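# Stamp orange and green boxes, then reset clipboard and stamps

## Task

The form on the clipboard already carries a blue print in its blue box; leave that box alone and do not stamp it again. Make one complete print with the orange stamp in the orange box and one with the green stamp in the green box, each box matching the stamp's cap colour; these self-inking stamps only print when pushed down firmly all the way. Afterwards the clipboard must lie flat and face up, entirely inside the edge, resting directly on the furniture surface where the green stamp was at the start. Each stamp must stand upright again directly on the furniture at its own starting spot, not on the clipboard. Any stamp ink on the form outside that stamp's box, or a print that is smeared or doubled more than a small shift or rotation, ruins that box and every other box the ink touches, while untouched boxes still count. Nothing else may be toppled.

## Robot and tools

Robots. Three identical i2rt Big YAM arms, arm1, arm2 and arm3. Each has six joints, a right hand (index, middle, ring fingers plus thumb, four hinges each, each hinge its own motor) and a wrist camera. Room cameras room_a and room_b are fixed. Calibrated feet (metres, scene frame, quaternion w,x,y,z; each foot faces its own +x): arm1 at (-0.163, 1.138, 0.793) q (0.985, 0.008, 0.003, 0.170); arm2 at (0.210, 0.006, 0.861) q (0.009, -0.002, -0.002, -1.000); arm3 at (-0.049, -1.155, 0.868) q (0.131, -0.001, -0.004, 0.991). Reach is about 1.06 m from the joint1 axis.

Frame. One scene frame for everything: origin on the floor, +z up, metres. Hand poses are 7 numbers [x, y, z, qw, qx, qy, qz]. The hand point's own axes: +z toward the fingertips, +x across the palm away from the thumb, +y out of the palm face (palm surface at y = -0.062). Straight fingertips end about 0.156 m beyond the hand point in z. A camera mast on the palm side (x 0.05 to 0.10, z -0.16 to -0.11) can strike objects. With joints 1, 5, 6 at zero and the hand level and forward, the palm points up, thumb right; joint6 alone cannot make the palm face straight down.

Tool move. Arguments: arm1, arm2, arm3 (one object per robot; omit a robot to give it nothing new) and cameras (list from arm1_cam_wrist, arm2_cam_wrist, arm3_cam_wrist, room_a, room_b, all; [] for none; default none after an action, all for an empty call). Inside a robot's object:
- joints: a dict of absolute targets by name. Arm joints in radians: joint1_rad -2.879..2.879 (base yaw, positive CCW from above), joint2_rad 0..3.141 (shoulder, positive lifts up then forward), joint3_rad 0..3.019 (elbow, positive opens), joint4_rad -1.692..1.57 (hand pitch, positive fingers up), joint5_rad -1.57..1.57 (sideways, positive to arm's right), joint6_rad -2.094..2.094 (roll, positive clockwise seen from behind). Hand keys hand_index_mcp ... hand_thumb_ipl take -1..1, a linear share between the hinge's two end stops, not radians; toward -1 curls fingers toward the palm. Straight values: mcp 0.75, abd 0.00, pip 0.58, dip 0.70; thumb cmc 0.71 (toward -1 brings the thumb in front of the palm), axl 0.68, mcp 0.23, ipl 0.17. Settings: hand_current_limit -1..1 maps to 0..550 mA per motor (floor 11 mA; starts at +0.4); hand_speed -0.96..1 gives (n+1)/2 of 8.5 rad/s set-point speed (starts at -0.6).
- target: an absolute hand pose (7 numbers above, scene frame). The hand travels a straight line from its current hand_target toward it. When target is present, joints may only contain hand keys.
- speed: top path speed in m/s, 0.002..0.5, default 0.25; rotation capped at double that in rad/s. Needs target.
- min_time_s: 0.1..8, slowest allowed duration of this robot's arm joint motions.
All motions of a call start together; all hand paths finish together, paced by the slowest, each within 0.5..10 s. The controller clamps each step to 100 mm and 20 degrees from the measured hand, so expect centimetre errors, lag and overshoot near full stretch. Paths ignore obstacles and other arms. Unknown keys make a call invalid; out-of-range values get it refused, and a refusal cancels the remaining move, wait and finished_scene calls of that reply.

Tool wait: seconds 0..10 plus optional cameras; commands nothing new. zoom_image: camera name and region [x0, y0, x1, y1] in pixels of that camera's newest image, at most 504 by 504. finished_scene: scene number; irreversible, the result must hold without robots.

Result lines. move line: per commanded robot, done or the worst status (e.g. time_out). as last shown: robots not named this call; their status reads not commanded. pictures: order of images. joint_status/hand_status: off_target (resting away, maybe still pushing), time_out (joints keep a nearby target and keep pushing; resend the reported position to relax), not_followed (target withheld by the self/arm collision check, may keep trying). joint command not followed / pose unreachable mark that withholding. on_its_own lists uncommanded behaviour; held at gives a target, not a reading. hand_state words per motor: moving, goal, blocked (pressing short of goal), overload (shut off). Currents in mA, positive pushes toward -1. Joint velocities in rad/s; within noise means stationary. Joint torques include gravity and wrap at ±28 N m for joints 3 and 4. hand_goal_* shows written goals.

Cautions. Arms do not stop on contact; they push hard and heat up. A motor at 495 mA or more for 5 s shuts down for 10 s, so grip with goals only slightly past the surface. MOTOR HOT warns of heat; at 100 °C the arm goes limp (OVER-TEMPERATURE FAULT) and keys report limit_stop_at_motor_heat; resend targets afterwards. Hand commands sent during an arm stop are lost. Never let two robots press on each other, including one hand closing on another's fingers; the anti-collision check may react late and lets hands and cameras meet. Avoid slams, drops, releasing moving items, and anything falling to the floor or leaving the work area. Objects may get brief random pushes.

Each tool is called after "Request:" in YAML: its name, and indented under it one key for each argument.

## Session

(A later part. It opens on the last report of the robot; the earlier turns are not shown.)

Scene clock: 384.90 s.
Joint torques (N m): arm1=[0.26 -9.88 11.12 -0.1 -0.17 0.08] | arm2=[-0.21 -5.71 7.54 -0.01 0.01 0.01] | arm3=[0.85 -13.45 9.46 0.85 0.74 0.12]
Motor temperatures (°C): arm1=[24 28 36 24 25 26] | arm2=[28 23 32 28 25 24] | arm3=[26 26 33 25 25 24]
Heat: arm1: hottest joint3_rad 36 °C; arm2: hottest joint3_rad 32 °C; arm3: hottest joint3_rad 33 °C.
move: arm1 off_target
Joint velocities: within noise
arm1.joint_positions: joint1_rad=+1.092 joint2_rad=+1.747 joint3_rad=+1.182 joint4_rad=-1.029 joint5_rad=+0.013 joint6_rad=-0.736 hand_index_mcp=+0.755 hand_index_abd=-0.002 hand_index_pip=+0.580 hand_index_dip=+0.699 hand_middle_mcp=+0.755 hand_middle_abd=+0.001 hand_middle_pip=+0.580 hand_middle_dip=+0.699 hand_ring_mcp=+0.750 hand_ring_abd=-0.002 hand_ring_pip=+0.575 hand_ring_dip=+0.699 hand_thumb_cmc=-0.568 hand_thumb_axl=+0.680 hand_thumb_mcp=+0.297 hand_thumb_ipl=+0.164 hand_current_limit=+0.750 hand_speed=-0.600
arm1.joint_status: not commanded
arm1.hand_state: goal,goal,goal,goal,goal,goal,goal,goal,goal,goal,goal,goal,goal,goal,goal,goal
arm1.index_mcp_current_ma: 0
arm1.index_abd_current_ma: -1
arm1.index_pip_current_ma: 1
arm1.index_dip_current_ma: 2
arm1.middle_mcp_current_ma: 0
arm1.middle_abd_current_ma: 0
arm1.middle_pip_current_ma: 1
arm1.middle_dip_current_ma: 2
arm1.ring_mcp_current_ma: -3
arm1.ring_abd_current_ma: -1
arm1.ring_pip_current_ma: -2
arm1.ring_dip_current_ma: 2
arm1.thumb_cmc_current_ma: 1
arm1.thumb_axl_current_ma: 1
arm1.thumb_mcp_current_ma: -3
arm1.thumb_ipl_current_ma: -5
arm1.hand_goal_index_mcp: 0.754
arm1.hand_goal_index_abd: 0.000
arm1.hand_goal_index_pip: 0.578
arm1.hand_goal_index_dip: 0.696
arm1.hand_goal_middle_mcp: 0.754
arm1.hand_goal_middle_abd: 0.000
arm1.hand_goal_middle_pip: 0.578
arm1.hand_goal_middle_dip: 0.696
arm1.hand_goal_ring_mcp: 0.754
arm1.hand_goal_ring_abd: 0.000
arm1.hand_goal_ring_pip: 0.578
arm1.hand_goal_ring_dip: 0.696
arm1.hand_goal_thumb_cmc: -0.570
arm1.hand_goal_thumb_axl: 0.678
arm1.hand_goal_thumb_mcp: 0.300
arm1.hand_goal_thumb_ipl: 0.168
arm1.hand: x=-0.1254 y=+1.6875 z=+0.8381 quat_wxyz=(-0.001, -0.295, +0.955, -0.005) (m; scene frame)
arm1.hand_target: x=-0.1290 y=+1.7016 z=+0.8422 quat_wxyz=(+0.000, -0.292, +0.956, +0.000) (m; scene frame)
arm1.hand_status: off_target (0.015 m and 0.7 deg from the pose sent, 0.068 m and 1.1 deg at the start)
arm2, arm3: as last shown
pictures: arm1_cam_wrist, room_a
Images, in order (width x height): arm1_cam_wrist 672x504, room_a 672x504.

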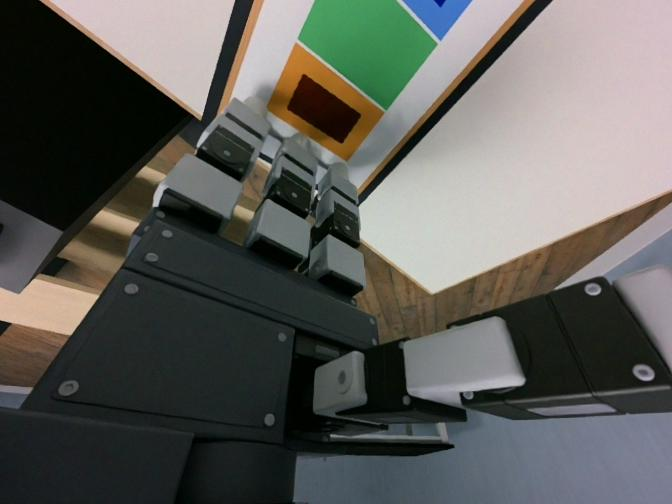

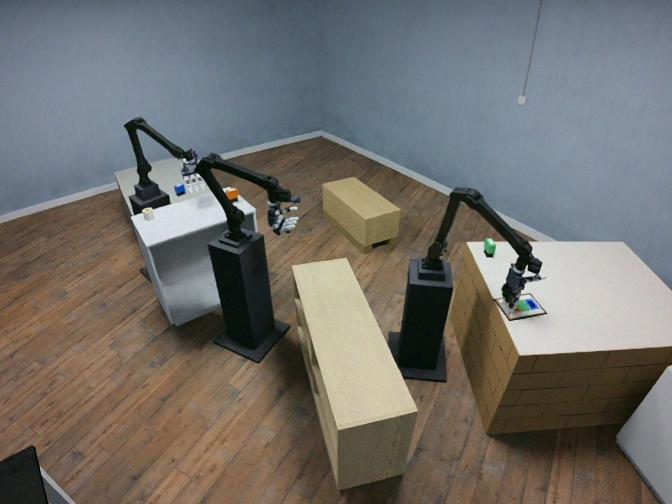

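Request:
move:
  arm1: {"target": [-0.125, 1.696, 0.872, 0.0, -0.2924, 0.956, 0.0], "speed": 0.08}

Request:
move:
  arm1: {"target": [-0.066, 1.6085, 0.868, 0.0, -0.2924, 0.956, 0.0], "speed": 0.1}

Request:
move:
  arm1: {"target": [-0.066, 1.6085, 0.832, 0.0, -0.2924, 0.956, 0.0], "speed": 0.06}
  cameras: ["room_a", "arm1_cam_wrist"]

Request:
zoom_image:
  camera: "room_a"
  region: [480, 285, 550, 345]

Request:
zoom_image:
  camera: "arm1_cam_wrist"
  region: [190, 0, 450, 200]

Scene clock: 386.73 s.
Joint torques (N m): arm1=[-1.14 -12.34 11.19 -0.23 -0.17 0] | arm2=[-0.21 -5.71 7.53 -0.01 0.02 0.02] | arm3=[0.79 -13.39 9.47 0.85 0.73 0.12]
Motor temperatures (°C): arm1=[24 28 36 24 25 26] | arm2=[28 23 32 28 25 24] | arm3=[26 26 33 25 25 24]
Heat: arm1: hottest joint3_rad 36 °C; arm2: hottest joint3_rad 32 °C; arm3: hottest joint3_rad 33 °C.
move: arm1 off_target
Joint velocities: within noise
arm1.joint_positions: joint1_rad=+1.092 joint2_rad=+1.731 joint3_rad=+1.202 joint4_rad=-1.099 joint5_rad=+0.013 joint6_rad=-0.736 hand_index_mcp=+0.751 hand_index_abd=-0.001 hand_index_pip=+0.578 hand_index_dip=+0.698 hand_middle_mcp=+0.755 hand_middle_abd=+0.001 hand_middle_pip=+0.580 hand_middle_dip=+0.699 hand_ring_mcp=+0.750 hand_ring_abd=-0.002 hand_ring_pip=+0.575 hand_ring_dip=+0.699 hand_thumb_cmc=-0.568 hand_thumb_axl=+0.680 hand_thumb_mcp=+0.297 hand_thumb_ipl=+0.164 hand_current_limit=+0.750 hand_speed=-0.600
arm1.joint_status: not commanded
arm1.hand_state: goal,goal,goal,goal,goal,goal,goal,goal,goal,goal,goal,goal,goal,goal,goal,goal
arm1.index_mcp_current_ma: -2
arm1.index_abd_current_ma: 0
arm1.index_pip_current_ma: 0
arm1.index_dip_current_ma: 1
arm1.middle_mcp_current_ma: 0
arm1.middle_abd_current_ma: 0
arm1.middle_pip_current_ma: 1
arm1.middle_dip_current_ma: 2
arm1.ring_mcp_current_ma: -3
arm1.ring_abd_current_ma: -1
arm1.ring_pip_current_ma: -2
arm1.ring_dip_current_ma: 2
arm1.thumb_cmc_current_ma: 1
arm1.thumb_axl_current_ma: 1
arm1.thumb_mcp_current_ma: -3
arm1.thumb_ipl_current_ma: -5
arm1.hand_goal_index_mcp: 0.754
arm1.hand_goal_index_abd: 0.000
arm1.hand_goal_index_pip: 0.578
arm1.hand_goal_index_dip: 0.696
arm1.hand_goal_middle_mcp: 0.754
arm1.hand_goal_middle_abd: 0.000
arm1.hand_goal_middle_pip: 0.578
arm1.hand_goal_middle_dip: 0.696
arm1.hand_goal_ring_mcp: 0.754
arm1.hand_goal_ring_abd: 0.000
arm1.hand_goal_ring_pip: 0.578
arm1.hand_goal_ring_dip: 0.696
arm1.hand_goal_thumb_cmc: -0.570
arm1.hand_goal_thumb_axl: 0.678
arm1.hand_goal_thumb_mcp: 0.300
arm1.hand_goal_thumb_ipl: 0.168
arm1.hand: x=-0.1263 y=+1.6799 z=+0.8493 quat_wxyz=(-0.008, -0.295, +0.955, -0.021) (m; scene frame)
arm1.hand_target: x=-0.1250 y=+1.6952 z=+0.8721 quat_wxyz=(+0.000, -0.292, +0.956, +0.000) (m; scene frame)
arm1.hand_status: off_target (0.028 m and 2.6 deg from the pose sent, 0.035 m and 0.7 deg at the start)
arm2, arm3: as last shown
pictures: none

Scene clock: 388.47 s.
Joint torques (N m): arm1=[-2.14 -10.11 7.76 0.62 -0.07 -0.21] | arm2=[-0.21 -5.83 7.53 -0.01 0.02 0.01] | arm3=[0.79 -13.39 9.46 0.85 0.73 0.12]
Motor temperatures (°C): arm1=[24 28 36 24 25 26] | arm2=[28 23 32 28 25 24] | arm3=[26 26 33 25 25 24]
Heat: arm1: hottest joint3_rad 36 °C; arm2: hottest joint3_rad 32 °C; arm3: hottest joint3_rad 33 °C.
move: arm1 done
Joint velocities: within noise
arm1.joint_positions: joint1_rad=+0.931 joint2_rad=+1.563 joint3_rad=+1.020 joint4_rad=-1.063 joint5_rad=+0.013 joint6_rad=-0.882 hand_index_mcp=+0.751 hand_index_abd=-0.001 hand_index_pip=+0.578 hand_index_dip=+0.698 hand_middle_mcp=+0.754 hand_middle_abd=+0.001 hand_middle_pip=+0.580 hand_middle_dip=+0.699 hand_ring_mcp=+0.750 hand_ring_abd=-0.002 hand_ring_pip=+0.575 hand_ring_dip=+0.699 hand_thumb_cmc=-0.568 hand_thumb_axl=+0.680 hand_thumb_mcp=+0.297 hand_thumb_ipl=+0.164 hand_current_limit=+0.750 hand_speed=-0.600
arm1.joint_status: not commanded
arm1.hand_state: goal,goal,goal,goal,goal,goal,goal,goal,goal,goal,goal,goal,goal,goal,goal,goal
arm1.index_mcp_current_ma: -2
arm1.index_abd_current_ma: 0
arm1.index_pip_current_ma: 0
arm1.index_dip_current_ma: 1
arm1.middle_mcp_current_ma: 0
arm1.middle_abd_current_ma: 0
arm1.middle_pip_current_ma: 1
arm1.middle_dip_current_ma: 2
arm1.ring_mcp_current_ma: -3
arm1.ring_abd_current_ma: -1
arm1.ring_pip_current_ma: -2
arm1.ring_dip_current_ma: 2
arm1.thumb_cmc_current_ma: 1
arm1.thumb_axl_current_ma: 1
arm1.thumb_mcp_current_ma: -3
arm1.thumb_ipl_current_ma: -5
arm1.hand_goal_index_mcp: 0.754
arm1.hand_goal_index_abd: 0.000
arm1.hand_goal_index_pip: 0.578
arm1.hand_goal_index_dip: 0.696
arm1.hand_goal_middle_mcp: 0.754
arm1.hand_goal_middle_abd: 0.000
arm1.hand_goal_middle_pip: 0.578
arm1.hand_goal_middle_dip: 0.696
arm1.hand_goal_ring_mcp: 0.754
arm1.hand_goal_ring_abd: 0.000
arm1.hand_goal_ring_pip: 0.578
arm1.hand_goal_ring_dip: 0.696
arm1.hand_goal_thumb_cmc: -0.570
arm1.hand_goal_thumb_axl: 0.678
arm1.hand_goal_thumb_mcp: 0.300
arm1.hand_goal_thumb_ipl: 0.168
arm1.hand: x=-0.0693 y=+1.6068 z=+0.8611 quat_wxyz=(-0.006, -0.288, +0.958, -0.010) (m; scene frame)
arm1.hand_target: x=-0.0661 y=+1.6085 z=+0.8680 quat_wxyz=(+0.000, -0.293, +0.956, +0.000) (m; scene frame)
arm1.hand_status: done (0.008 m and 1.4 deg from the pose sent, 0.095 m and 2.6 deg at the start)
arm2, arm3: as last shown
pictures: none

Scene clock: 389.57 s.
Joint torques (N m): arm1=[-2.2 -8.12 7.57 0.7 -0.09 -0.2] | arm2=[-0.15 -5.77 7.54 -0.03 0.02 0.01] | arm3=[0.79 -13.45 9.47 0.85 0.73 0.12]
Motor temperatures (°C): arm1=[24 28 36 24 25 26] | arm2=[28 23 32 28 25 24] | arm3=[26 26 33 25 25 24]
Heat: arm1: hottest joint3_rad 36 °C; arm2: hottest joint3_rad 32 °C; arm3: hottest joint3_rad 33 °C.
move: arm1 done
Joint velocities: within noise
arm1.joint_positions: joint1_rad=+0.931 joint2_rad=+1.588 joint3_rad=+0.973 joint4_rad=-0.963 joint5_rad=+0.013 joint6_rad=-0.884 hand_index_mcp=+0.751 hand_index_abd=-0.001 hand_index_pip=+0.578 hand_index_dip=+0.698 hand_middle_mcp=+0.754 hand_middle_abd=+0.001 hand_middle_pip=+0.580 hand_middle_dip=+0.699 hand_ring_mcp=+0.750 hand_ring_abd=-0.002 hand_ring_pip=+0.575 hand_ring_dip=+0.699 hand_thumb_cmc=-0.568 hand_thumb_axl=+0.680 hand_thumb_mcp=+0.297 hand_thumb_ipl=+0.164 hand_current_limit=+0.750 hand_speed=-0.600
arm1.joint_status: not commanded
arm1.hand_state: goal,goal,goal,goal,goal,goal,goal,goal,goal,goal,goal,goal,goal,goal,goal,goal
arm1.index_mcp_current_ma: -2
arm1.index_abd_current_ma: 0
arm1.index_pip_current_ma: 0
arm1.index_dip_current_ma: 1
arm1.middle_mcp_current_ma: 0
arm1.middle_abd_current_ma: 0
arm1.middle_pip_current_ma: 1
arm1.middle_dip_current_ma: 2
arm1.ring_mcp_current_ma: -3
arm1.ring_abd_current_ma: -1
arm1.ring_pip_current_ma: -2
arm1.ring_dip_current_ma: 2
arm1.thumb_cmc_current_ma: 1
arm1.thumb_axl_current_ma: 1
arm1.thumb_mcp_current_ma: -3
arm1.thumb_ipl_current_ma: -5
arm1.hand_goal_index_mcp: 0.754
arm1.hand_goal_index_abd: 0.000
arm1.hand_goal_index_pip: 0.578
arm1.hand_goal_index_dip: 0.696
arm1.hand_goal_middle_mcp: 0.754
arm1.hand_goal_middle_abd: 0.000
arm1.hand_goal_middle_pip: 0.578
arm1.hand_goal_middle_dip: 0.696
arm1.hand_goal_ring_mcp: 0.754
arm1.hand_goal_ring_abd: 0.000
arm1.hand_goal_ring_pip: 0.578
arm1.hand_goal_ring_dip: 0.696
arm1.hand_goal_thumb_cmc: -0.570
arm1.hand_goal_thumb_axl: 0.678
arm1.hand_goal_thumb_mcp: 0.300
arm1.hand_goal_thumb_ipl: 0.168
arm1.hand: x=-0.0692 y=+1.6084 z=+0.8380 quat_wxyz=(+0.002, -0.289, +0.957, +0.002) (m; scene frame)
arm1.hand_target: x=-0.0661 y=+1.6083 z=+0.8321 quat_wxyz=(+0.000, -0.292, +0.956, +0.000) (m; scene frame)
arm1.hand_status: done (0.007 m and 0.5 deg from the pose sent, 0.029 m and 1.4 deg at the start)
arm2.joint_positions: joint1_rad=-1.260 joint2_rad=+1.098 joint3_rad=+0.756 joint4_rad=-1.210 joint5_rad=+0.007 joint6_rad=-0.017 hand_index_mcp=+0.085 hand_index_abd=-0.001 hand_index_pip=-0.365 hand_index_dip=+0.699 hand_middle_mcp=+0.086 hand_middle_abd=+0.001 hand_middle_pip=-0.365 hand_middle_dip=+0.699 hand_ring_mcp=+0.116 hand_ring_abd=-0.002 hand_ring_pip=-0.409 hand_ring_dip=+0.700 hand_thumb_cmc=-0.569 hand_thumb_axl=+0.679 hand_thumb_mcp=+0.490 hand_thumb_ipl=+0.096 hand_current_limit=+0.750 hand_speed=-0.750
arm2.joint_status: not commanded
arm2.hand_state: goal,goal,goal,goal,goal,goal,goal,goal,goal,goal,goal,goal,goal,goal,goal,goal
arm2.index_mcp_current_ma: 62
arm2.index_abd_current_ma: -2
arm2.index_pip_current_ma: 26
arm2.index_dip_current_ma: 12
arm2.middle_mcp_current_ma: 67
arm2.middle_abd_current_ma: 2
arm2.middle_pip_current_ma: 24
arm2.middle_dip_current_ma: 10
arm2.ring_mcp_current_ma: 68
arm2.ring_abd_current_ma: -6
arm2.ring_pip_current_ma: 24
arm2.ring_dip_current_ma: 13
arm2.thumb_cmc_current_ma: 3
arm2.thumb_axl_current_ma: 3
arm2.thumb_mcp_current_ma: -52
arm2.thumb_ipl_current_ma: -21
arm2.hand_goal_index_mcp: 0.070
arm2.hand_goal_index_abd: 0.000
arm2.hand_goal_index_pip: -0.372
arm2.hand_goal_index_dip: 0.696
arm2.hand_goal_middle_mcp: 0.070
arm2.hand_goal_middle_abd: 0.000
arm2.hand_goal_middle_pip: -0.372
arm2.hand_goal_middle_dip: 0.696
arm2.hand_goal_ring_mcp: 0.100
arm2.hand_goal_ring_abd: 0.000
arm2.hand_goal_ring_pip: -0.416
arm2.hand_goal_ring_dip: 0.696
arm2.hand_goal_thumb_cmc: -0.570
arm2.hand_goal_thumb_axl: 0.678
arm2.hand_goal_thumb_mcp: 0.500
arm2.hand_goal_thumb_ipl: 0.100
arm2.hand: x=+0.1163 y=+0.3541 z=+0.9844 quat_wxyz=(+0.001, +0.172, -0.985, -0.008) (m; scene frame)
arm2.hand_target: x=+0.1179 y=+0.3509 z=+0.9840 quat_wxyz=(+0.000, +0.173, -0.985, -0.005) (m; scene frame)
arm2.hand_status: not commanded
arm3.joint_positions: joint1_rad=-0.908 joint2_rad=+1.495 joint3_rad=+0.802 joint4_rad=-0.169 joint5_rad=+0.720 joint6_rad=+0.668 hand_index_mcp=+0.759 hand_index_abd=+0.000 hand_index_pip=+0.577 hand_index_dip=+0.694 hand_middle_mcp=+0.760 hand_middle_abd=+0.000 hand_middle_pip=+0.577 hand_middle_dip=+0.694 hand_ring_mcp=+0.759 hand_ring_abd=-0.001 hand_ring_pip=+0.575 hand_ring_dip=+0.694 hand_thumb_cmc=-0.569 hand_thumb_axl=+0.680 hand_thumb_mcp=+0.169 hand_thumb_ipl=+0.167 hand_current_limit=+0.400 hand_speed=-0.600
arm3.joint_status: not commanded
arm3.hand_state: goal,goal,goal,goal,goal,goal,goal,goal,goal,goal,goal,goal,goal,goal,goal,goal
arm3.index_mcp_current_ma: 11
arm3.index_abd_current_ma: 0
arm3.index_pip_current_ma: -1
arm3.index_dip_current_ma: -4
arm3.middle_mcp_current_ma: 14
arm3.middle_abd_current_ma: 0
arm3.middle_pip_current_ma: -1
arm3.middle_dip_current_ma: -4
arm3.ring_mcp_current_ma: 13
arm3.ring_abd_current_ma: -2
arm3.ring_pip_current_ma: -1
arm3.ring_dip_current_ma: -4
arm3.thumb_cmc_current_ma: 1
arm3.thumb_axl_current_ma: 5
arm3.thumb_mcp_current_ma: -2
arm3.thumb_ipl_current_ma: -2
arm3.hand_goal_index_mcp: 0.754
arm3.hand_goal_index_abd: 0.000
arm3.hand_goal_index_pip: 0.578
arm3.hand_goal_index_dip: 0.696
arm3.hand_goal_middle_mcp: 0.754
arm3.hand_goal_middle_abd: 0.000
arm3.hand_goal_middle_pip: 0.578
arm3.hand_goal_middle_dip: 0.696
arm3.hand_goal_ring_mcp: 0.754
arm3.hand_goal_ring_abd: 0.000
arm3.hand_goal_ring_pip: 0.576
arm3.hand_goal_ring_dip: 0.696
arm3.hand_goal_thumb_cmc: -0.570
arm3.hand_goal_thumb_axl: 0.678
arm3.hand_goal_thumb_mcp: 0.170
arm3.hand_goal_thumb_ipl: 0.168
arm3.hand: x=-0.0883 y=-0.6328 z=+1.0548 quat_wxyz=(+0.120, +0.238, +0.852, +0.451) (m; scene frame)
arm3.hand_target: x=-0.0900 y=-0.6350 z=+1.0500 quat_wxyz=(+0.123, +0.237, +0.855, +0.445) (m; scene frame)
arm3.hand_status: not commanded
pictures: arm1_cam_wrist, room_a
Images, in order (width x height): arm1_cam_wrist 672x504, room_a 672x504.

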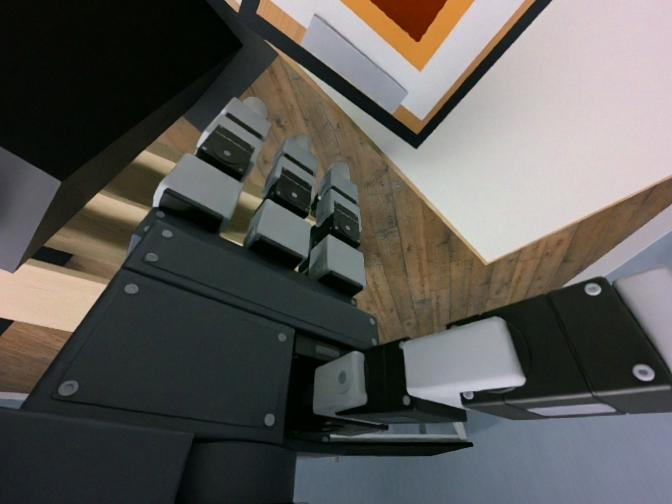

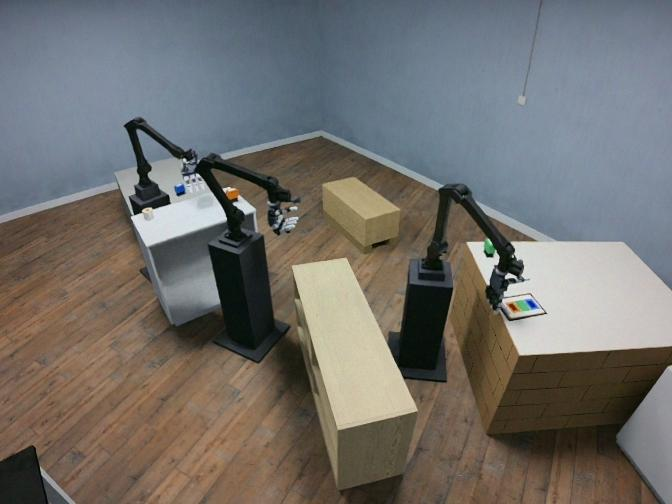

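Scaled by 7.200 from the camera's 672x504 image, which has a finer 960x720 frame.

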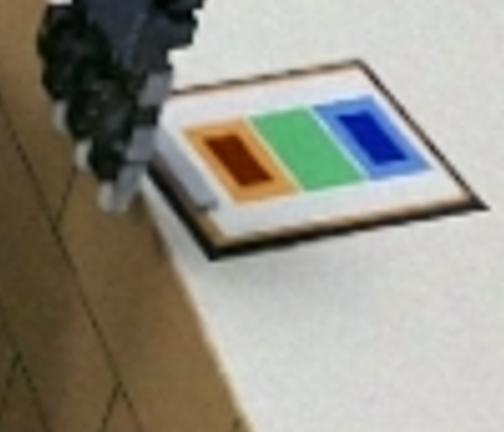

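Scaled by 1.938 from the camera's 672x504 image, which has a finer 960x720 frame.

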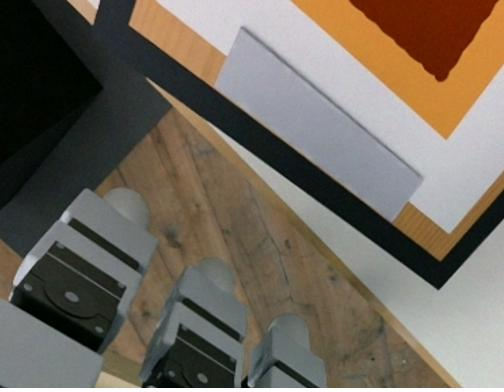

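Request:
move:
  arm1: {"target": [-0.067, 1.6075, 0.824, 0.0, -0.2924, 0.956, 0.0], "speed": 0.06}

Request:
move:
  arm1: {"target": [-0.091, 1.6425, 0.829, 0.0, -0.2924, 0.956, 0.0], "speed": 0.06}
  cameras: ["room_a", "arm1_cam_wrist"]

Request:
zoom_image:
  camera: "room_a"
  region: [480, 285, 550, 345]

Request:
zoom_image:
  camera: "arm1_cam_wrist"
  region: [190, 0, 450, 200]

Scene clock: 390.83 s.
Joint torques (N m): arm1=[-2.08 -7.94 7.32 0.75 -0.08 -0.19] | arm2=[-0.26 -5.71 7.54 -0.01 0.02 0.01] | arm3=[0.79 -13.45 9.47 0.85 0.73 0.12]
Motor temperatures (°C): arm1=[24 28 36 24 25 26] | arm2=[28 23 32 28 25 24] | arm3=[26 26 33 25 25 24]
Heat: arm1: hottest joint3_rad 36 °C; arm2: hottest joint3_rad 32 °C; arm3: hottest joint3_rad 33 °C.
move: arm1 done
Joint velocities: within noise
arm1.joint_positions: joint1_rad=+0.931 joint2_rad=+1.596 joint3_rad=+0.962 joint4_rad=-0.939 joint5_rad=+0.013 joint6_rad=-0.884 hand_index_mcp=+0.751 hand_index_abd=-0.001 hand_index_pip=+0.578 hand_index_dip=+0.698 hand_middle_mcp=+0.754 hand_middle_abd=+0.001 hand_middle_pip=+0.580 hand_middle_dip=+0.699 hand_ring_mcp=+0.750 hand_ring_abd=-0.002 hand_ring_pip=+0.575 hand_ring_dip=+0.699 hand_thumb_cmc=-0.568 hand_thumb_axl=+0.680 hand_thumb_mcp=+0.297 hand_thumb_ipl=+0.164 hand_current_limit=+0.750 hand_speed=-0.600
arm1.joint_status: not commanded
arm1.hand_state: goal,goal,goal,goal,goal,goal,goal,goal,goal,goal,goal,goal,goal,goal,goal,goal
arm1.index_mcp_current_ma: -2
arm1.index_abd_current_ma: 0
arm1.index_pip_current_ma: 0
arm1.index_dip_current_ma: 1
arm1.middle_mcp_current_ma: 0
arm1.middle_abd_current_ma: 0
arm1.middle_pip_current_ma: 1
arm1.middle_dip_current_ma: 2
arm1.ring_mcp_current_ma: -3
arm1.ring_abd_current_ma: -1
arm1.ring_pip_current_ma: -2
arm1.ring_dip_current_ma: 2
arm1.thumb_cmc_current_ma: 1
arm1.thumb_axl_current_ma: 1
arm1.thumb_mcp_current_ma: -3
arm1.thumb_ipl_current_ma: -5
arm1.hand_goal_index_mcp: 0.754
arm1.hand_goal_index_abd: 0.000
arm1.hand_goal_index_pip: 0.578
arm1.hand_goal_index_dip: 0.696
arm1.hand_goal_middle_mcp: 0.754
arm1.hand_goal_middle_abd: 0.000
arm1.hand_goal_middle_pip: 0.578
arm1.hand_goal_middle_dip: 0.696
arm1.hand_goal_ring_mcp: 0.754
arm1.hand_goal_ring_abd: 0.000
arm1.hand_goal_ring_pip: 0.578
arm1.hand_goal_ring_dip: 0.696
arm1.hand_goal_thumb_cmc: -0.570
arm1.hand_goal_thumb_axl: 0.678
arm1.hand_goal_thumb_mcp: 0.300
arm1.hand_goal_thumb_ipl: 0.168
arm1.hand: x=-0.0693 y=+1.6083 z=+0.8319 quat_wxyz=(+0.003, -0.289, +0.957, +0.004) (m; scene frame)
arm1.hand_target: x=-0.0671 y=+1.6074 z=+0.8241 quat_wxyz=(+0.000, -0.292, +0.956, +0.000) (m; scene frame)
arm1.hand_status: done (0.008 m and 0.7 deg from the pose sent, 0.014 m and 0.5 deg at the start)
arm2, arm3: as last shown
pictures: none

Scene clock: 392.10 s.
Joint torques (N m): arm1=[-0.03 -8.35 10.51 -0.12 -0.13 0.13] | arm2=[-0.21 -5.71 7.54 -0.02 0.01 0.01] | arm3=[0.85 -13.39 9.46 0.87 0.73 0.12]
Motor temperatures (°C): arm1=[24 28 36 24 25 26] | arm2=[28 23 32 28 24 24] | arm3=[26 26 33 25 25 24]
Heat: arm1: hottest joint3_rad 36 °C; arm2: hottest joint3_rad 32 °C; arm3: hottest joint3_rad 33 °C.
move: arm1 off_target
Joint velocities: within noise
arm1.joint_positions: joint1_rad=+0.988 joint2_rad=+1.648 joint3_rad=+1.011 joint4_rad=-0.953 joint5_rad=+0.013 joint6_rad=-0.840 hand_index_mcp=+0.751 hand_index_abd=-0.001 hand_index_pip=+0.578 hand_index_dip=+0.698 hand_middle_mcp=+0.754 hand_middle_abd=+0.001 hand_middle_pip=+0.580 hand_middle_dip=+0.699 hand_ring_mcp=+0.750 hand_ring_abd=-0.002 hand_ring_pip=+0.575 hand_ring_dip=+0.699 hand_thumb_cmc=-0.568 hand_thumb_axl=+0.680 hand_thumb_mcp=+0.297 hand_thumb_ipl=+0.164 hand_current_limit=+0.750 hand_speed=-0.600
arm1.joint_status: not commanded
arm1.hand_state: goal,goal,goal,goal,goal,goal,goal,goal,goal,goal,goal,goal,goal,goal,goal,goal
arm1.index_mcp_current_ma: -2
arm1.index_abd_current_ma: 0
arm1.index_pip_current_ma: 0
arm1.index_dip_current_ma: 1
arm1.middle_mcp_current_ma: 0
arm1.middle_abd_current_ma: 0
arm1.middle_pip_current_ma: 1
arm1.middle_dip_current_ma: 2
arm1.ring_mcp_current_ma: -3
arm1.ring_abd_current_ma: -1
arm1.ring_pip_current_ma: -2
arm1.ring_dip_current_ma: 2
arm1.thumb_cmc_current_ma: 1
arm1.thumb_axl_current_ma: 1
arm1.thumb_mcp_current_ma: -3
arm1.thumb_ipl_current_ma: -5
arm1.hand_goal_index_mcp: 0.754
arm1.hand_goal_index_abd: 0.000
arm1.hand_goal_index_pip: 0.578
arm1.hand_goal_index_dip: 0.696
arm1.hand_goal_middle_mcp: 0.754
arm1.hand_goal_middle_abd: 0.000
arm1.hand_goal_middle_pip: 0.578
arm1.hand_goal_middle_dip: 0.696
arm1.hand_goal_ring_mcp: 0.754
arm1.hand_goal_ring_abd: 0.000
arm1.hand_goal_ring_pip: 0.578
arm1.hand_goal_ring_dip: 0.696
arm1.hand_goal_thumb_cmc: -0.570
arm1.hand_goal_thumb_axl: 0.678
arm1.hand_goal_thumb_mcp: 0.300
arm1.hand_goal_thumb_ipl: 0.168
arm1.hand: x=-0.0896 y=+1.6286 z=+0.8258 quat_wxyz=(-0.001, -0.296, +0.955, -0.003) (m; scene frame)
arm1.hand_target: x=-0.0912 y=+1.6422 z=+0.8293 quat_wxyz=(+0.000, -0.293, +0.956, +0.000) (m; scene frame)
arm1.hand_status: off_target (0.014 m and 0.5 deg from the pose sent, 0.041 m and 0.7 deg at the start)
arm2, arm3: as last shown
pictures: arm1_cam_wrist, room_a
Images, in order (width x height): arm1_cam_wrist 672x504, room_a 672x504.

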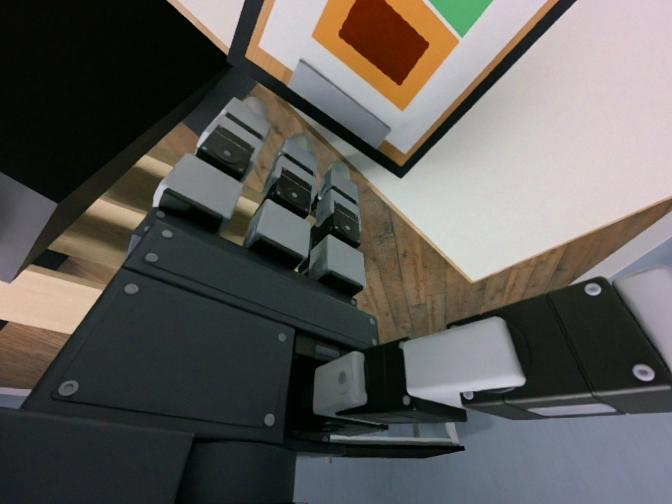

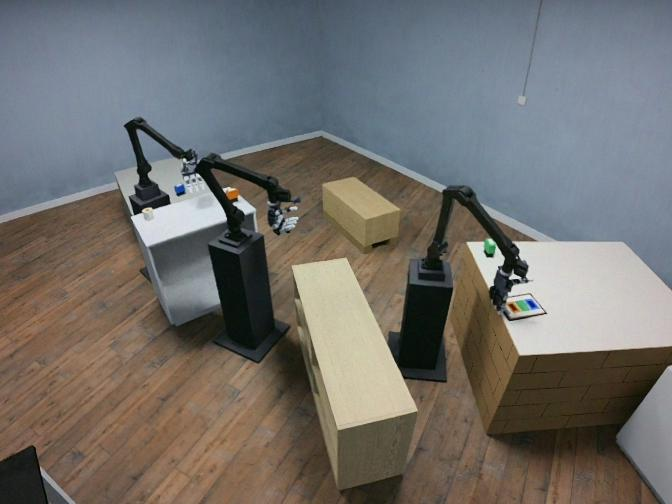

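Scaled by 7.200 from the camera's 672x504 image, which has a finer 960x720 frame.

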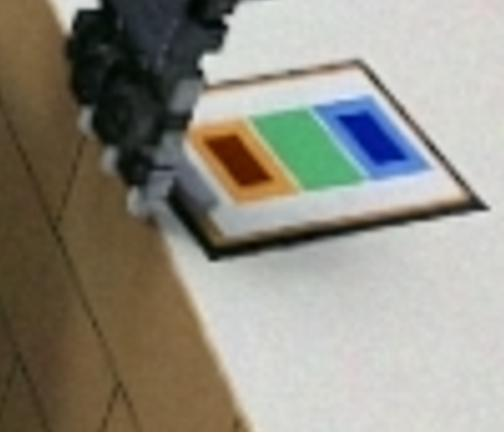

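Scaled by 1.938 from the camera's 672x504 image, which has a finer 960x720 frame.

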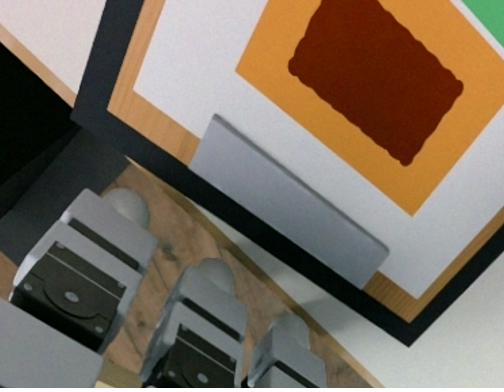

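Request:
move:
  arm1: {"target": [-0.108, 1.667, 0.832, 0, -0.293, 0.956, 0], "speed": 0.06}
  cameras: ["room_a", "arm1_cam_wrist"]

Scene clock: 446.37 s.
Joint torques (N m): arm1=[-0.32 -9 10.85 -0.08 -0.15 0.11] | arm2=[-0.21 -5.71 7.53 -0.02 0.01 0.01] | arm3=[0.79 -13.39 9.46 0.85 0.74 0.12]
Motor temperatures (°C): arm1=[24 28 35 24 24 26] | arm2=[28 23 32 28 24 24] | arm3=[26 26 33 25 25 24]
Heat: arm1: hottest joint3_rad 35 °C; arm2: hottest joint3_rad 32 °C; arm3: hottest joint3_rad 33 °C.
move: arm1 off_target
Joint velocities: within noise
arm1.joint_positions: joint1_rad=+1.036 joint2_rad=+1.689 joint3_rad=+1.073 joint4_rad=-0.978 joint5_rad=+0.013 joint6_rad=-0.795 hand_index_mcp=+0.755 hand_index_abd=-0.001 hand_index_pip=+0.580 hand_index_dip=+0.699 hand_middle_mcp=+0.757 hand_middle_abd=+0.001 hand_middle_pip=+0.581 hand_middle_dip=+0.699 hand_ring_mcp=+0.763 hand_ring_abd=+0.002 hand_ring_pip=+0.583 hand_ring_dip=+0.699 hand_thumb_cmc=-0.568 hand_thumb_axl=+0.680 hand_thumb_mcp=+0.297 hand_thumb_ipl=+0.164 hand_current_limit=+0.750 hand_speed=-0.600
arm1.joint_status: not commanded
arm1.hand_state: goal,goal,goal,goal,goal,goal,goal,goal,goal,goal,goal,goal,goal,goal,goal,goal
arm1.index_mcp_current_ma: 0
arm1.index_abd_current_ma: 0
arm1.index_pip_current_ma: 1
arm1.index_dip_current_ma: 2
arm1.middle_mcp_current_ma: 2
arm1.middle_abd_current_ma: 0
arm1.middle_pip_current_ma: 2
arm1.middle_dip_current_ma: 2
arm1.ring_mcp_current_ma: 9
arm1.ring_abd_current_ma: 1
arm1.ring_pip_current_ma: 4
arm1.ring_dip_current_ma: 2
arm1.thumb_cmc_current_ma: 1
arm1.thumb_axl_current_ma: 1
arm1.thumb_mcp_current_ma: -3
arm1.thumb_ipl_current_ma: -5
arm1.hand_goal_index_mcp: 0.754
arm1.hand_goal_index_abd: 0.000
arm1.hand_goal_index_pip: 0.578
arm1.hand_goal_index_dip: 0.696
arm1.hand_goal_middle_mcp: 0.754
arm1.hand_goal_middle_abd: 0.000
arm1.hand_goal_middle_pip: 0.578
arm1.hand_goal_middle_dip: 0.696
arm1.hand_goal_ring_mcp: 0.754
arm1.hand_goal_ring_abd: 0.000
arm1.hand_goal_ring_pip: 0.578
arm1.hand_goal_ring_dip: 0.696
arm1.hand_goal_thumb_cmc: -0.570
arm1.hand_goal_thumb_axl: 0.678
arm1.hand_goal_thumb_mcp: 0.300
arm1.hand_goal_thumb_ipl: 0.168
arm1.hand: x=-0.1055 y=+1.6516 z=+0.8283 quat_wxyz=(-0.001, -0.296, +0.955, -0.005) (m; scene frame)
arm1.hand_target: x=-0.1080 y=+1.6665 z=+0.8322 quat_wxyz=(+0.000, -0.293, +0.956, +0.000) (m; scene frame)
arm1.hand_status: off_target (0.016 m and 0.7 deg from the pose sent, 0.043 m and 0.5 deg at the start)
arm2, arm3: as last shown
pictures: arm1_cam_wrist, room_a
Images, in order (width x height): arm1_cam_wrist 672x504, room_a 672x504.

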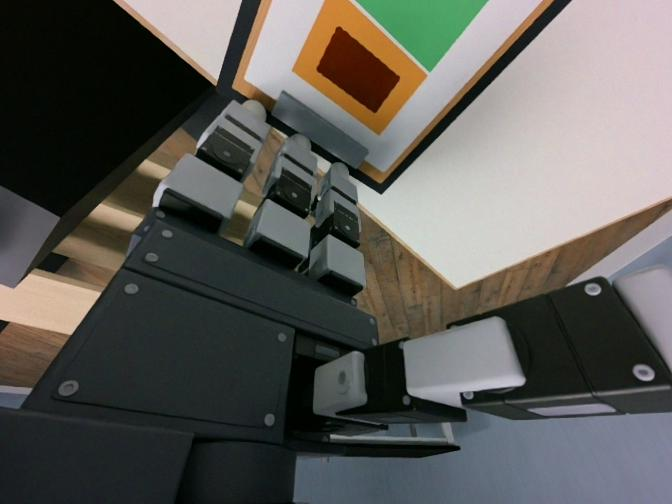

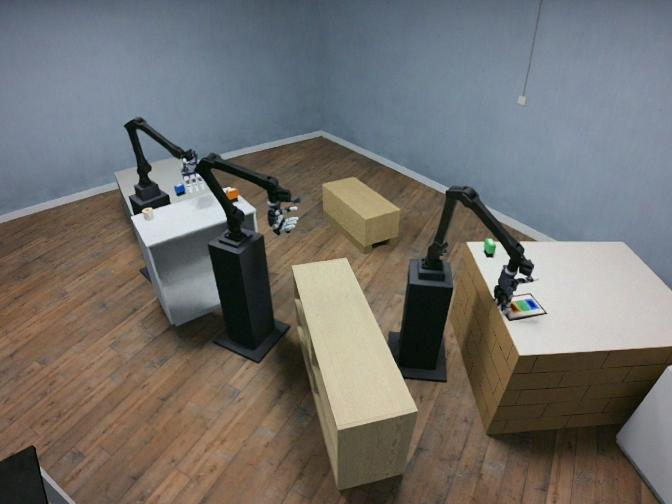

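Request:
move:
  arm1: {"target": [-0.128, 1.697, 0.832, 0, -0.293, 0.956, 0], "speed": 0.06}
  cameras: ["room_a", "arm1_cam_wrist"]

Request:
zoom_image:
  camera: "room_a"
  region: [440, 220, 580, 370]

Scene clock: 447.67 s.
Joint torques (N m): arm1=[0.03 -9.52 11.33 0.29 -0.3 0.1] | arm2=[-0.21 -5.77 7.54 -0.01 0.02 0.01] | arm3=[0.79 -13.45 9.44 0.84 0.73 0.12]
Motor temperatures (°C): arm1=[24 28 35 24 24 26] | arm2=[28 23 32 28 24 24] | arm3=[26 26 33 25 25 24]
Heat: arm1: hottest joint3_rad 35 °C; arm2: hottest joint3_rad 32 °C; arm3: hottest joint3_rad 33 °C.
move: arm1 off_target
Joint velocities: within noise
arm1.joint_positions: joint1_rad=+1.085 joint2_rad=+1.745 joint3_rad=+1.151 joint4_rad=-1.009 joint5_rad=+0.016 joint6_rad=-0.745 hand_index_mcp=+0.757 hand_index_abd=-0.001 hand_index_pip=+0.582 hand_index_dip=+0.699 hand_middle_mcp=+0.768 hand_middle_abd=+0.001 hand_middle_pip=+0.586 hand_middle_dip=+0.699 hand_ring_mcp=+0.769 hand_ring_abd=+0.001 hand_ring_pip=+0.587 hand_ring_dip=+0.701 hand_thumb_cmc=-0.568 hand_thumb_axl=+0.680 hand_thumb_mcp=+0.297 hand_thumb_ipl=+0.164 hand_current_limit=+0.750 hand_speed=-0.600
arm1.joint_status: not commanded
arm1.hand_state: goal,goal,goal,goal,goal,goal,goal,goal,goal,goal,goal,goal,goal,goal,goal,goal
arm1.index_mcp_current_ma: 2
arm1.index_abd_current_ma: 0
arm1.index_pip_current_ma: 3
arm1.index_dip_current_ma: 2
arm1.middle_mcp_current_ma: 19
arm1.middle_abd_current_ma: 0
arm1.middle_pip_current_ma: 8
arm1.middle_dip_current_ma: 2
arm1.ring_mcp_current_ma: 21
arm1.ring_abd_current_ma: 0
arm1.ring_pip_current_ma: 10
arm1.ring_dip_current_ma: 4
arm1.thumb_cmc_current_ma: 1
arm1.thumb_axl_current_ma: 1
arm1.thumb_mcp_current_ma: -3
arm1.thumb_ipl_current_ma: -5
arm1.hand_goal_index_mcp: 0.754
arm1.hand_goal_index_abd: 0.000
arm1.hand_goal_index_pip: 0.578
arm1.hand_goal_index_dip: 0.696
arm1.hand_goal_middle_mcp: 0.754
arm1.hand_goal_middle_abd: 0.000
arm1.hand_goal_middle_pip: 0.578
arm1.hand_goal_middle_dip: 0.696
arm1.hand_goal_ring_mcp: 0.754
arm1.hand_goal_ring_abd: 0.000
arm1.hand_goal_ring_pip: 0.578
arm1.hand_goal_ring_dip: 0.696
arm1.hand_goal_thumb_cmc: -0.570
arm1.hand_goal_thumb_axl: 0.678
arm1.hand_goal_thumb_mcp: 0.300
arm1.hand_goal_thumb_ipl: 0.168
arm1.hand: x=-0.1227 y=+1.6779 z=+0.8278 quat_wxyz=(-0.001, -0.296, +0.955, -0.010) (m; scene frame)
arm1.hand_target: x=-0.1283 y=+1.6962 z=+0.8322 quat_wxyz=(+0.000, -0.293, +0.956, +0.000) (m; scene frame)
arm1.hand_status: off_target (0.020 m and 1.2 deg from the pose sent, 0.051 m and 0.7 deg at the start)
arm2, arm3: as last shown
pictures: arm1_cam_wrist, room_a
Images, in order (width x height): arm1_cam_wrist 672x504, room_a 672x504.

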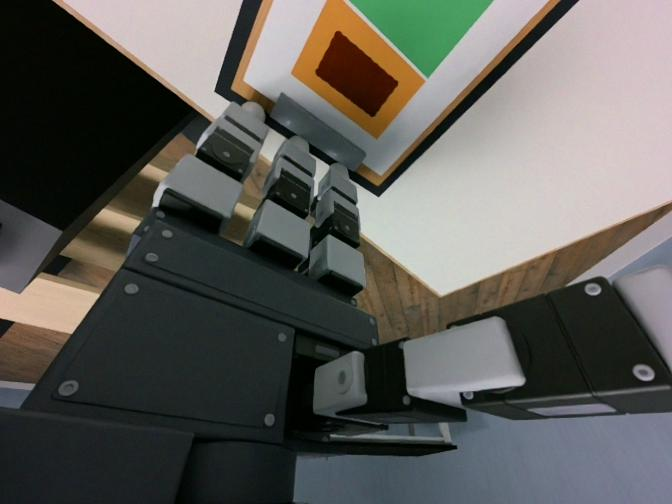

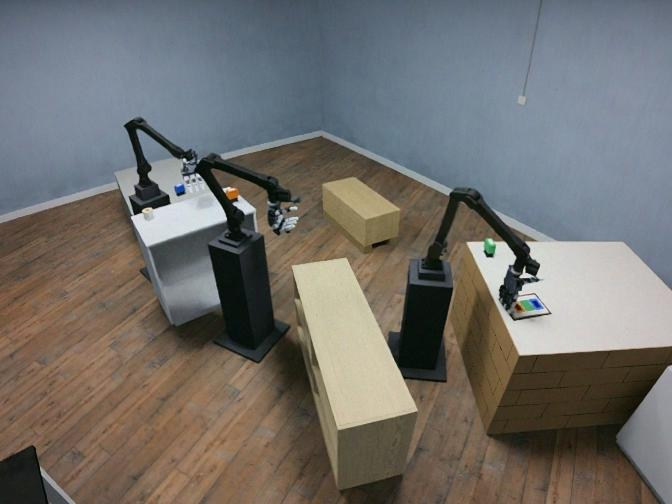

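Scaled by 3.360 from the camera's 672x504 image, which has a finer 960x720 frame.

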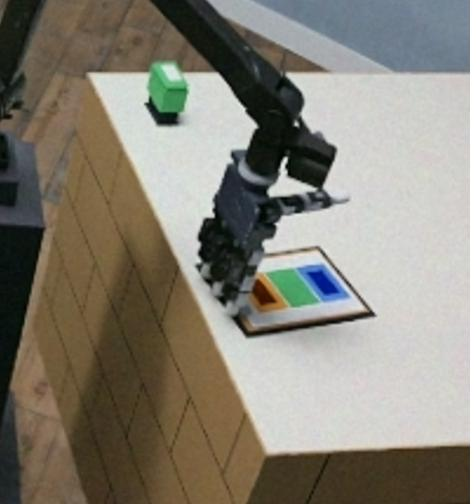

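Request:
move:
  arm1: {"target": [-0.143, 1.719, 0.832, 0, -0.293, 0.956, 0], "speed": 0.06}
  cameras: ["room_a", "arm1_cam_wrist"]

Request:
zoom_image:
  camera: "room_a"
  region: [440, 220, 580, 370]

Scene clock: 452.43 s.
Joint torques (N m): arm1=[0.03 -10.17 11.45 0.28 -0.32 0.07] | arm2=[-0.15 -5.77 7.53 0.02 0.01 0.01] | arm3=[0.79 -13.39 9.47 0.85 0.73 0.12]
Motor temperatures (°C): arm1=[24 28 36 24 24 26] | arm2=[27 23 32 28 24 24] | arm3=[26 26 33 25 25 24]
Heat: arm1: hottest joint3_rad 36 °C; arm2: hottest joint3_rad 32 °C; arm3: hottest joint3_rad 33 °C.
move: arm1 off_target
Joint velocities: within noise
arm1.joint_positions: joint1_rad=+1.119 joint2_rad=+1.790 joint3_rad=+1.216 joint4_rad=-1.029 joint5_rad=+0.016 joint6_rad=-0.708 hand_index_mcp=+0.757 hand_index_abd=-0.001 hand_index_pip=+0.582 hand_index_dip=+0.699 hand_middle_mcp=+0.769 hand_middle_abd=+0.000 hand_middle_pip=+0.587 hand_middle_dip=+0.699 hand_ring_mcp=+0.769 hand_ring_abd=+0.001 hand_ring_pip=+0.587 hand_ring_dip=+0.701 hand_thumb_cmc=-0.568 hand_thumb_axl=+0.680 hand_thumb_mcp=+0.297 hand_thumb_ipl=+0.164 hand_current_limit=+0.750 hand_speed=-0.600
arm1.joint_status: not commanded
arm1.hand_state: goal,goal,goal,goal,goal,goal,goal,goal,goal,goal,goal,goal,goal,goal,goal,goal
arm1.index_mcp_current_ma: 3
arm1.index_abd_current_ma: 0
arm1.index_pip_current_ma: 3
arm1.index_dip_current_ma: 2
arm1.middle_mcp_current_ma: 20
arm1.middle_abd_current_ma: 0
arm1.middle_pip_current_ma: 9
arm1.middle_dip_current_ma: 2
arm1.ring_mcp_current_ma: 21
arm1.ring_abd_current_ma: 0
arm1.ring_pip_current_ma: 10
arm1.ring_dip_current_ma: 4
arm1.thumb_cmc_current_ma: 1
arm1.thumb_axl_current_ma: 1
arm1.thumb_mcp_current_ma: -3
arm1.thumb_ipl_current_ma: -5
arm1.hand_goal_index_mcp: 0.754
arm1.hand_goal_index_abd: 0.000
arm1.hand_goal_index_pip: 0.578
arm1.hand_goal_index_dip: 0.696
arm1.hand_goal_middle_mcp: 0.754
arm1.hand_goal_middle_abd: 0.000
arm1.hand_goal_middle_pip: 0.578
arm1.hand_goal_middle_dip: 0.696
arm1.hand_goal_ring_mcp: 0.754
arm1.hand_goal_ring_abd: 0.000
arm1.hand_goal_ring_pip: 0.578
arm1.hand_goal_ring_dip: 0.696
arm1.hand_goal_thumb_cmc: -0.570
arm1.hand_goal_thumb_axl: 0.678
arm1.hand_goal_thumb_mcp: 0.300
arm1.hand_goal_thumb_ipl: 0.168
arm1.hand: x=-0.1361 y=+1.7004 z=+0.8282 quat_wxyz=(-0.001, -0.295, +0.956, -0.010) (m; scene frame)
arm1.hand_target: x=-0.1431 y=+1.7182 z=+0.8322 quat_wxyz=(+0.000, -0.293, +0.956, +0.000) (m; scene frame)
arm1.hand_status: off_target (0.020 m and 1.1 deg from the pose sent, 0.046 m and 1.2 deg at the start)
arm2, arm3: as last shown
pictures: arm1_cam_wrist, room_a
Images, in order (width x height): arm1_cam_wrist 672x504, room_a 672x504.

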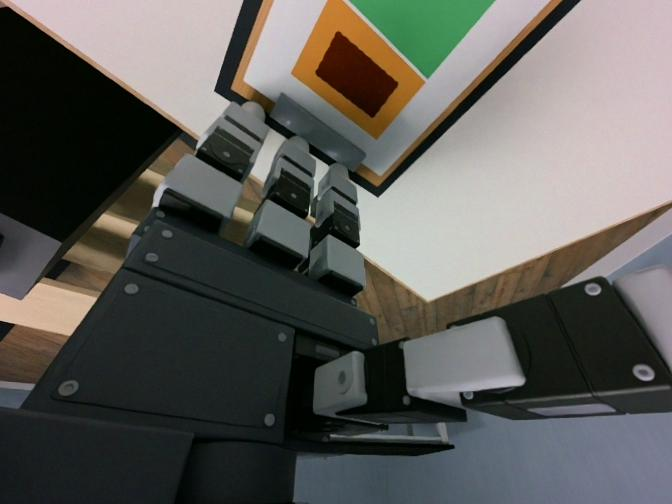

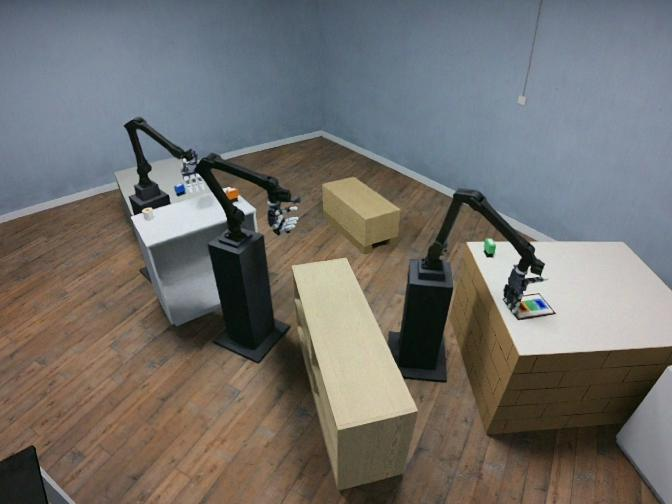

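Scaled by 3.360 from the camera's 672x504 image, which has a finer 960x720 frame.

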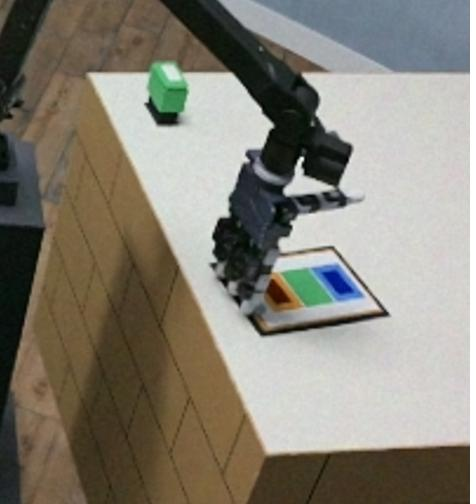

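Request:
move:
  arm1: {"target": [-0.098, 1.645, 0.832, 0, -0.293, 0.956, 0], "speed": 0.12}

Request:
move:
  arm1: {"target": [-0.12, 1.62, 1.05, 0, -0.293, 0.956, 0], "speed": 0.3}
  cameras: ["room_a", "arm1_cam_wrist"]

Request:
zoom_image:
  camera: "room_a"
  region: [440, 220, 580, 370]

Request:
zoom_image:
  camera: "room_a"
  region: [470, 225, 510, 267]

Scene clock: 454.57 s.
Joint torques (N m): arm1=[-2.02 -11.05 7.34 0.65 -0.06 -0.21] | arm2=[-0.15 -5.77 7.54 -0.02 0.01 0.01] | arm3=[0.85 -13.45 9.47 0.84 0.73 0.11]
Motor temperatures (°C): arm1=[24 28 36 24 24 26] | arm2=[27 23 32 28 24 24] | arm3=[26 26 33 25 25 24]
Heat: arm1: hottest joint3_rad 36 °C; arm2: hottest joint3_rad 32 °C; arm3: hottest joint3_rad 33 °C.
move: arm1 done
Joint velocities: within noise
arm1.joint_positions: joint1_rad=+1.024 joint2_rad=+1.678 joint3_rad=+1.054 joint4_rad=-0.979 joint5_rad=+0.011 joint6_rad=-0.790 hand_index_mcp=+0.747 hand_index_abd=-0.002 hand_index_pip=+0.574 hand_index_dip=+0.693 hand_middle_mcp=+0.751 hand_middle_abd=+0.001 hand_middle_pip=+0.576 hand_middle_dip=+0.696 hand_ring_mcp=+0.753 hand_ring_abd=+0.002 hand_ring_pip=+0.580 hand_ring_dip=+0.698 hand_thumb_cmc=-0.569 hand_thumb_axl=+0.680 hand_thumb_mcp=+0.297 hand_thumb_ipl=+0.164 hand_current_limit=+0.750 hand_speed=-0.600
arm1.joint_status: not commanded
arm1.hand_state: goal,goal,goal,goal,goal,goal,goal,goal,goal,goal,goal,goal,goal,goal,goal,goal
arm1.index_mcp_current_ma: -7
arm1.index_abd_current_ma: -1
arm1.index_pip_current_ma: -3
arm1.index_dip_current_ma: -2
arm1.middle_mcp_current_ma: -2
arm1.middle_abd_current_ma: 0
arm1.middle_pip_current_ma: -1
arm1.middle_dip_current_ma: 0
arm1.ring_mcp_current_ma: 0
arm1.ring_abd_current_ma: 1
arm1.ring_pip_current_ma: 1
arm1.ring_dip_current_ma: 1
arm1.thumb_cmc_current_ma: 1
arm1.thumb_axl_current_ma: 1
arm1.thumb_mcp_current_ma: -3
arm1.thumb_ipl_current_ma: -5
arm1.hand_goal_index_mcp: 0.754
arm1.hand_goal_index_abd: 0.000
arm1.hand_goal_index_pip: 0.578
arm1.hand_goal_index_dip: 0.696
arm1.hand_goal_middle_mcp: 0.754
arm1.hand_goal_middle_abd: 0.000
arm1.hand_goal_middle_pip: 0.578
arm1.hand_goal_middle_dip: 0.696
arm1.hand_goal_ring_mcp: 0.754
arm1.hand_goal_ring_abd: 0.000
arm1.hand_goal_ring_pip: 0.578
arm1.hand_goal_ring_dip: 0.696
arm1.hand_goal_thumb_cmc: -0.570
arm1.hand_goal_thumb_axl: 0.678
arm1.hand_goal_thumb_mcp: 0.300
arm1.hand_goal_thumb_ipl: 0.168
arm1.hand: x=-0.1009 y=+1.6431 z=+0.8259 quat_wxyz=(-0.005, -0.288, +0.957, -0.009) (m; scene frame)
arm1.hand_target: x=-0.0981 y=+1.6449 z=+0.8319 quat_wxyz=(+0.000, -0.293, +0.956, +0.000) (m; scene frame)
arm1.hand_status: done (0.007 m and 1.3 deg from the pose sent, 0.067 m and 1.1 deg at the start)
arm2, arm3: as last shown
pictures: none

Scene clock: 456.00 s.
Joint torques (N m): arm1=[-0.38 -7.82 11.88 -0.16 -0.11 0.09] | arm2=[-0.15 -5.71 7.54 -0.01 0.01 0.01] | arm3=[0.85 -13.45 9.46 0.85 0.73 0.12]
Motor temperatures (°C): arm1=[24 28 36 24 24 26] | arm2=[27 23 32 28 24 24] | arm3=[26 26 33 25 25 24]
Heat: arm1: hottest joint3_rad 36 °C; arm2: hottest joint3_rad 32 °C; arm3: hottest joint3_rad 33 °C.
move: arm1 off_target
Joint velocities: within noise
arm1.joint_positions: joint1_rad=+1.049 joint2_rad=+1.413 joint3_rad=+1.340 joint4_rad=-1.533 joint5_rad=+0.011 joint6_rad=-0.779 hand_index_mcp=+0.751 hand_index_abd=-0.002 hand_index_pip=+0.575 hand_index_dip=+0.693 hand_middle_mcp=+0.751 hand_middle_abd=+0.001 hand_middle_pip=+0.576 hand_middle_dip=+0.696 hand_ring_mcp=+0.753 hand_ring_abd=+0.002 hand_ring_pip=+0.580 hand_ring_dip=+0.698 hand_thumb_cmc=-0.569 hand_thumb_axl=+0.680 hand_thumb_mcp=+0.297 hand_thumb_ipl=+0.164 hand_current_limit=+0.750 hand_speed=-0.600
arm1.joint_status: not commanded
arm1.hand_state: goal,goal,goal,goal,goal,goal,goal,goal,goal,goal,goal,goal,goal,goal,goal,goal
arm1.index_mcp_current_ma: -2
arm1.index_abd_current_ma: -1
arm1.index_pip_current_ma: -2
arm1.index_dip_current_ma: -2
arm1.middle_mcp_current_ma: -2
arm1.middle_abd_current_ma: 0
arm1.middle_pip_current_ma: -1
arm1.middle_dip_current_ma: 0
arm1.ring_mcp_current_ma: 0
arm1.ring_abd_current_ma: 1
arm1.ring_pip_current_ma: 1
arm1.ring_dip_current_ma: 1
arm1.thumb_cmc_current_ma: 1
arm1.thumb_axl_current_ma: 1
arm1.thumb_mcp_current_ma: -3
arm1.thumb_ipl_current_ma: -5
arm1.hand_goal_index_mcp: 0.754
arm1.hand_goal_index_abd: 0.000
arm1.hand_goal_index_pip: 0.578
arm1.hand_goal_index_dip: 0.696
arm1.hand_goal_middle_mcp: 0.754
arm1.hand_goal_middle_abd: 0.000
arm1.hand_goal_middle_pip: 0.578
arm1.hand_goal_middle_dip: 0.696
arm1.hand_goal_ring_mcp: 0.754
arm1.hand_goal_ring_abd: 0.000
arm1.hand_goal_ring_pip: 0.578
arm1.hand_goal_ring_dip: 0.696
arm1.hand_goal_thumb_cmc: -0.570
arm1.hand_goal_thumb_axl: 0.678
arm1.hand_goal_thumb_mcp: 0.300
arm1.hand_goal_thumb_ipl: 0.168
arm1.hand: x=-0.1168 y=+1.6118 z=+1.0363 quat_wxyz=(-0.005, -0.296, +0.955, -0.010) (m; scene frame)
arm1.hand_target: x=-0.1201 y=+1.6197 z=+1.0500 quat_wxyz=(+0.000, -0.293, +0.956, +0.000) (m; scene frame)
arm1.hand_status: off_target (0.016 m and 1.3 deg from the pose sent, 0.226 m and 1.3 deg at the start)
arm2, arm3: as last shown
pictures: arm1_cam_wrist, room_a
Images, in order (width x height): arm1_cam_wrist 672x504, room_a 672x504.

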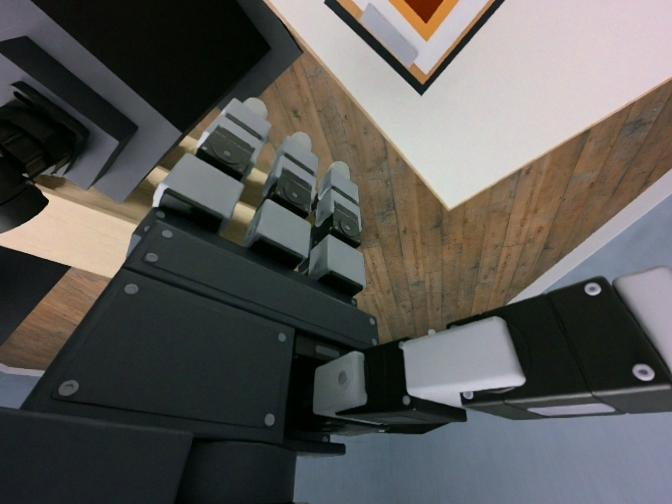

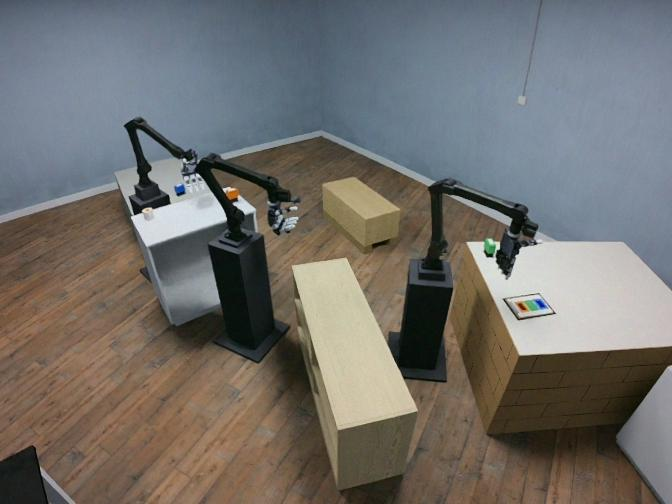

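Scaled by 3.360 from the camera's 672x504 image, which has a finer 960x720 frame.

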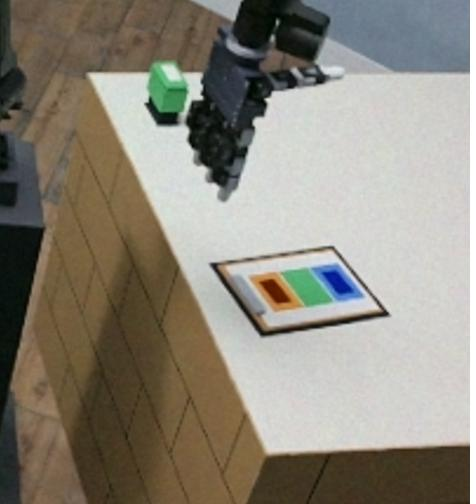

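Scaled by 12.000 from the camera's 672x504 image, which has a finer 960x720 frame.

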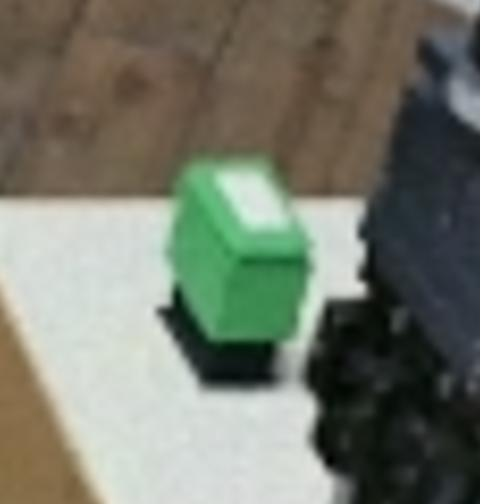

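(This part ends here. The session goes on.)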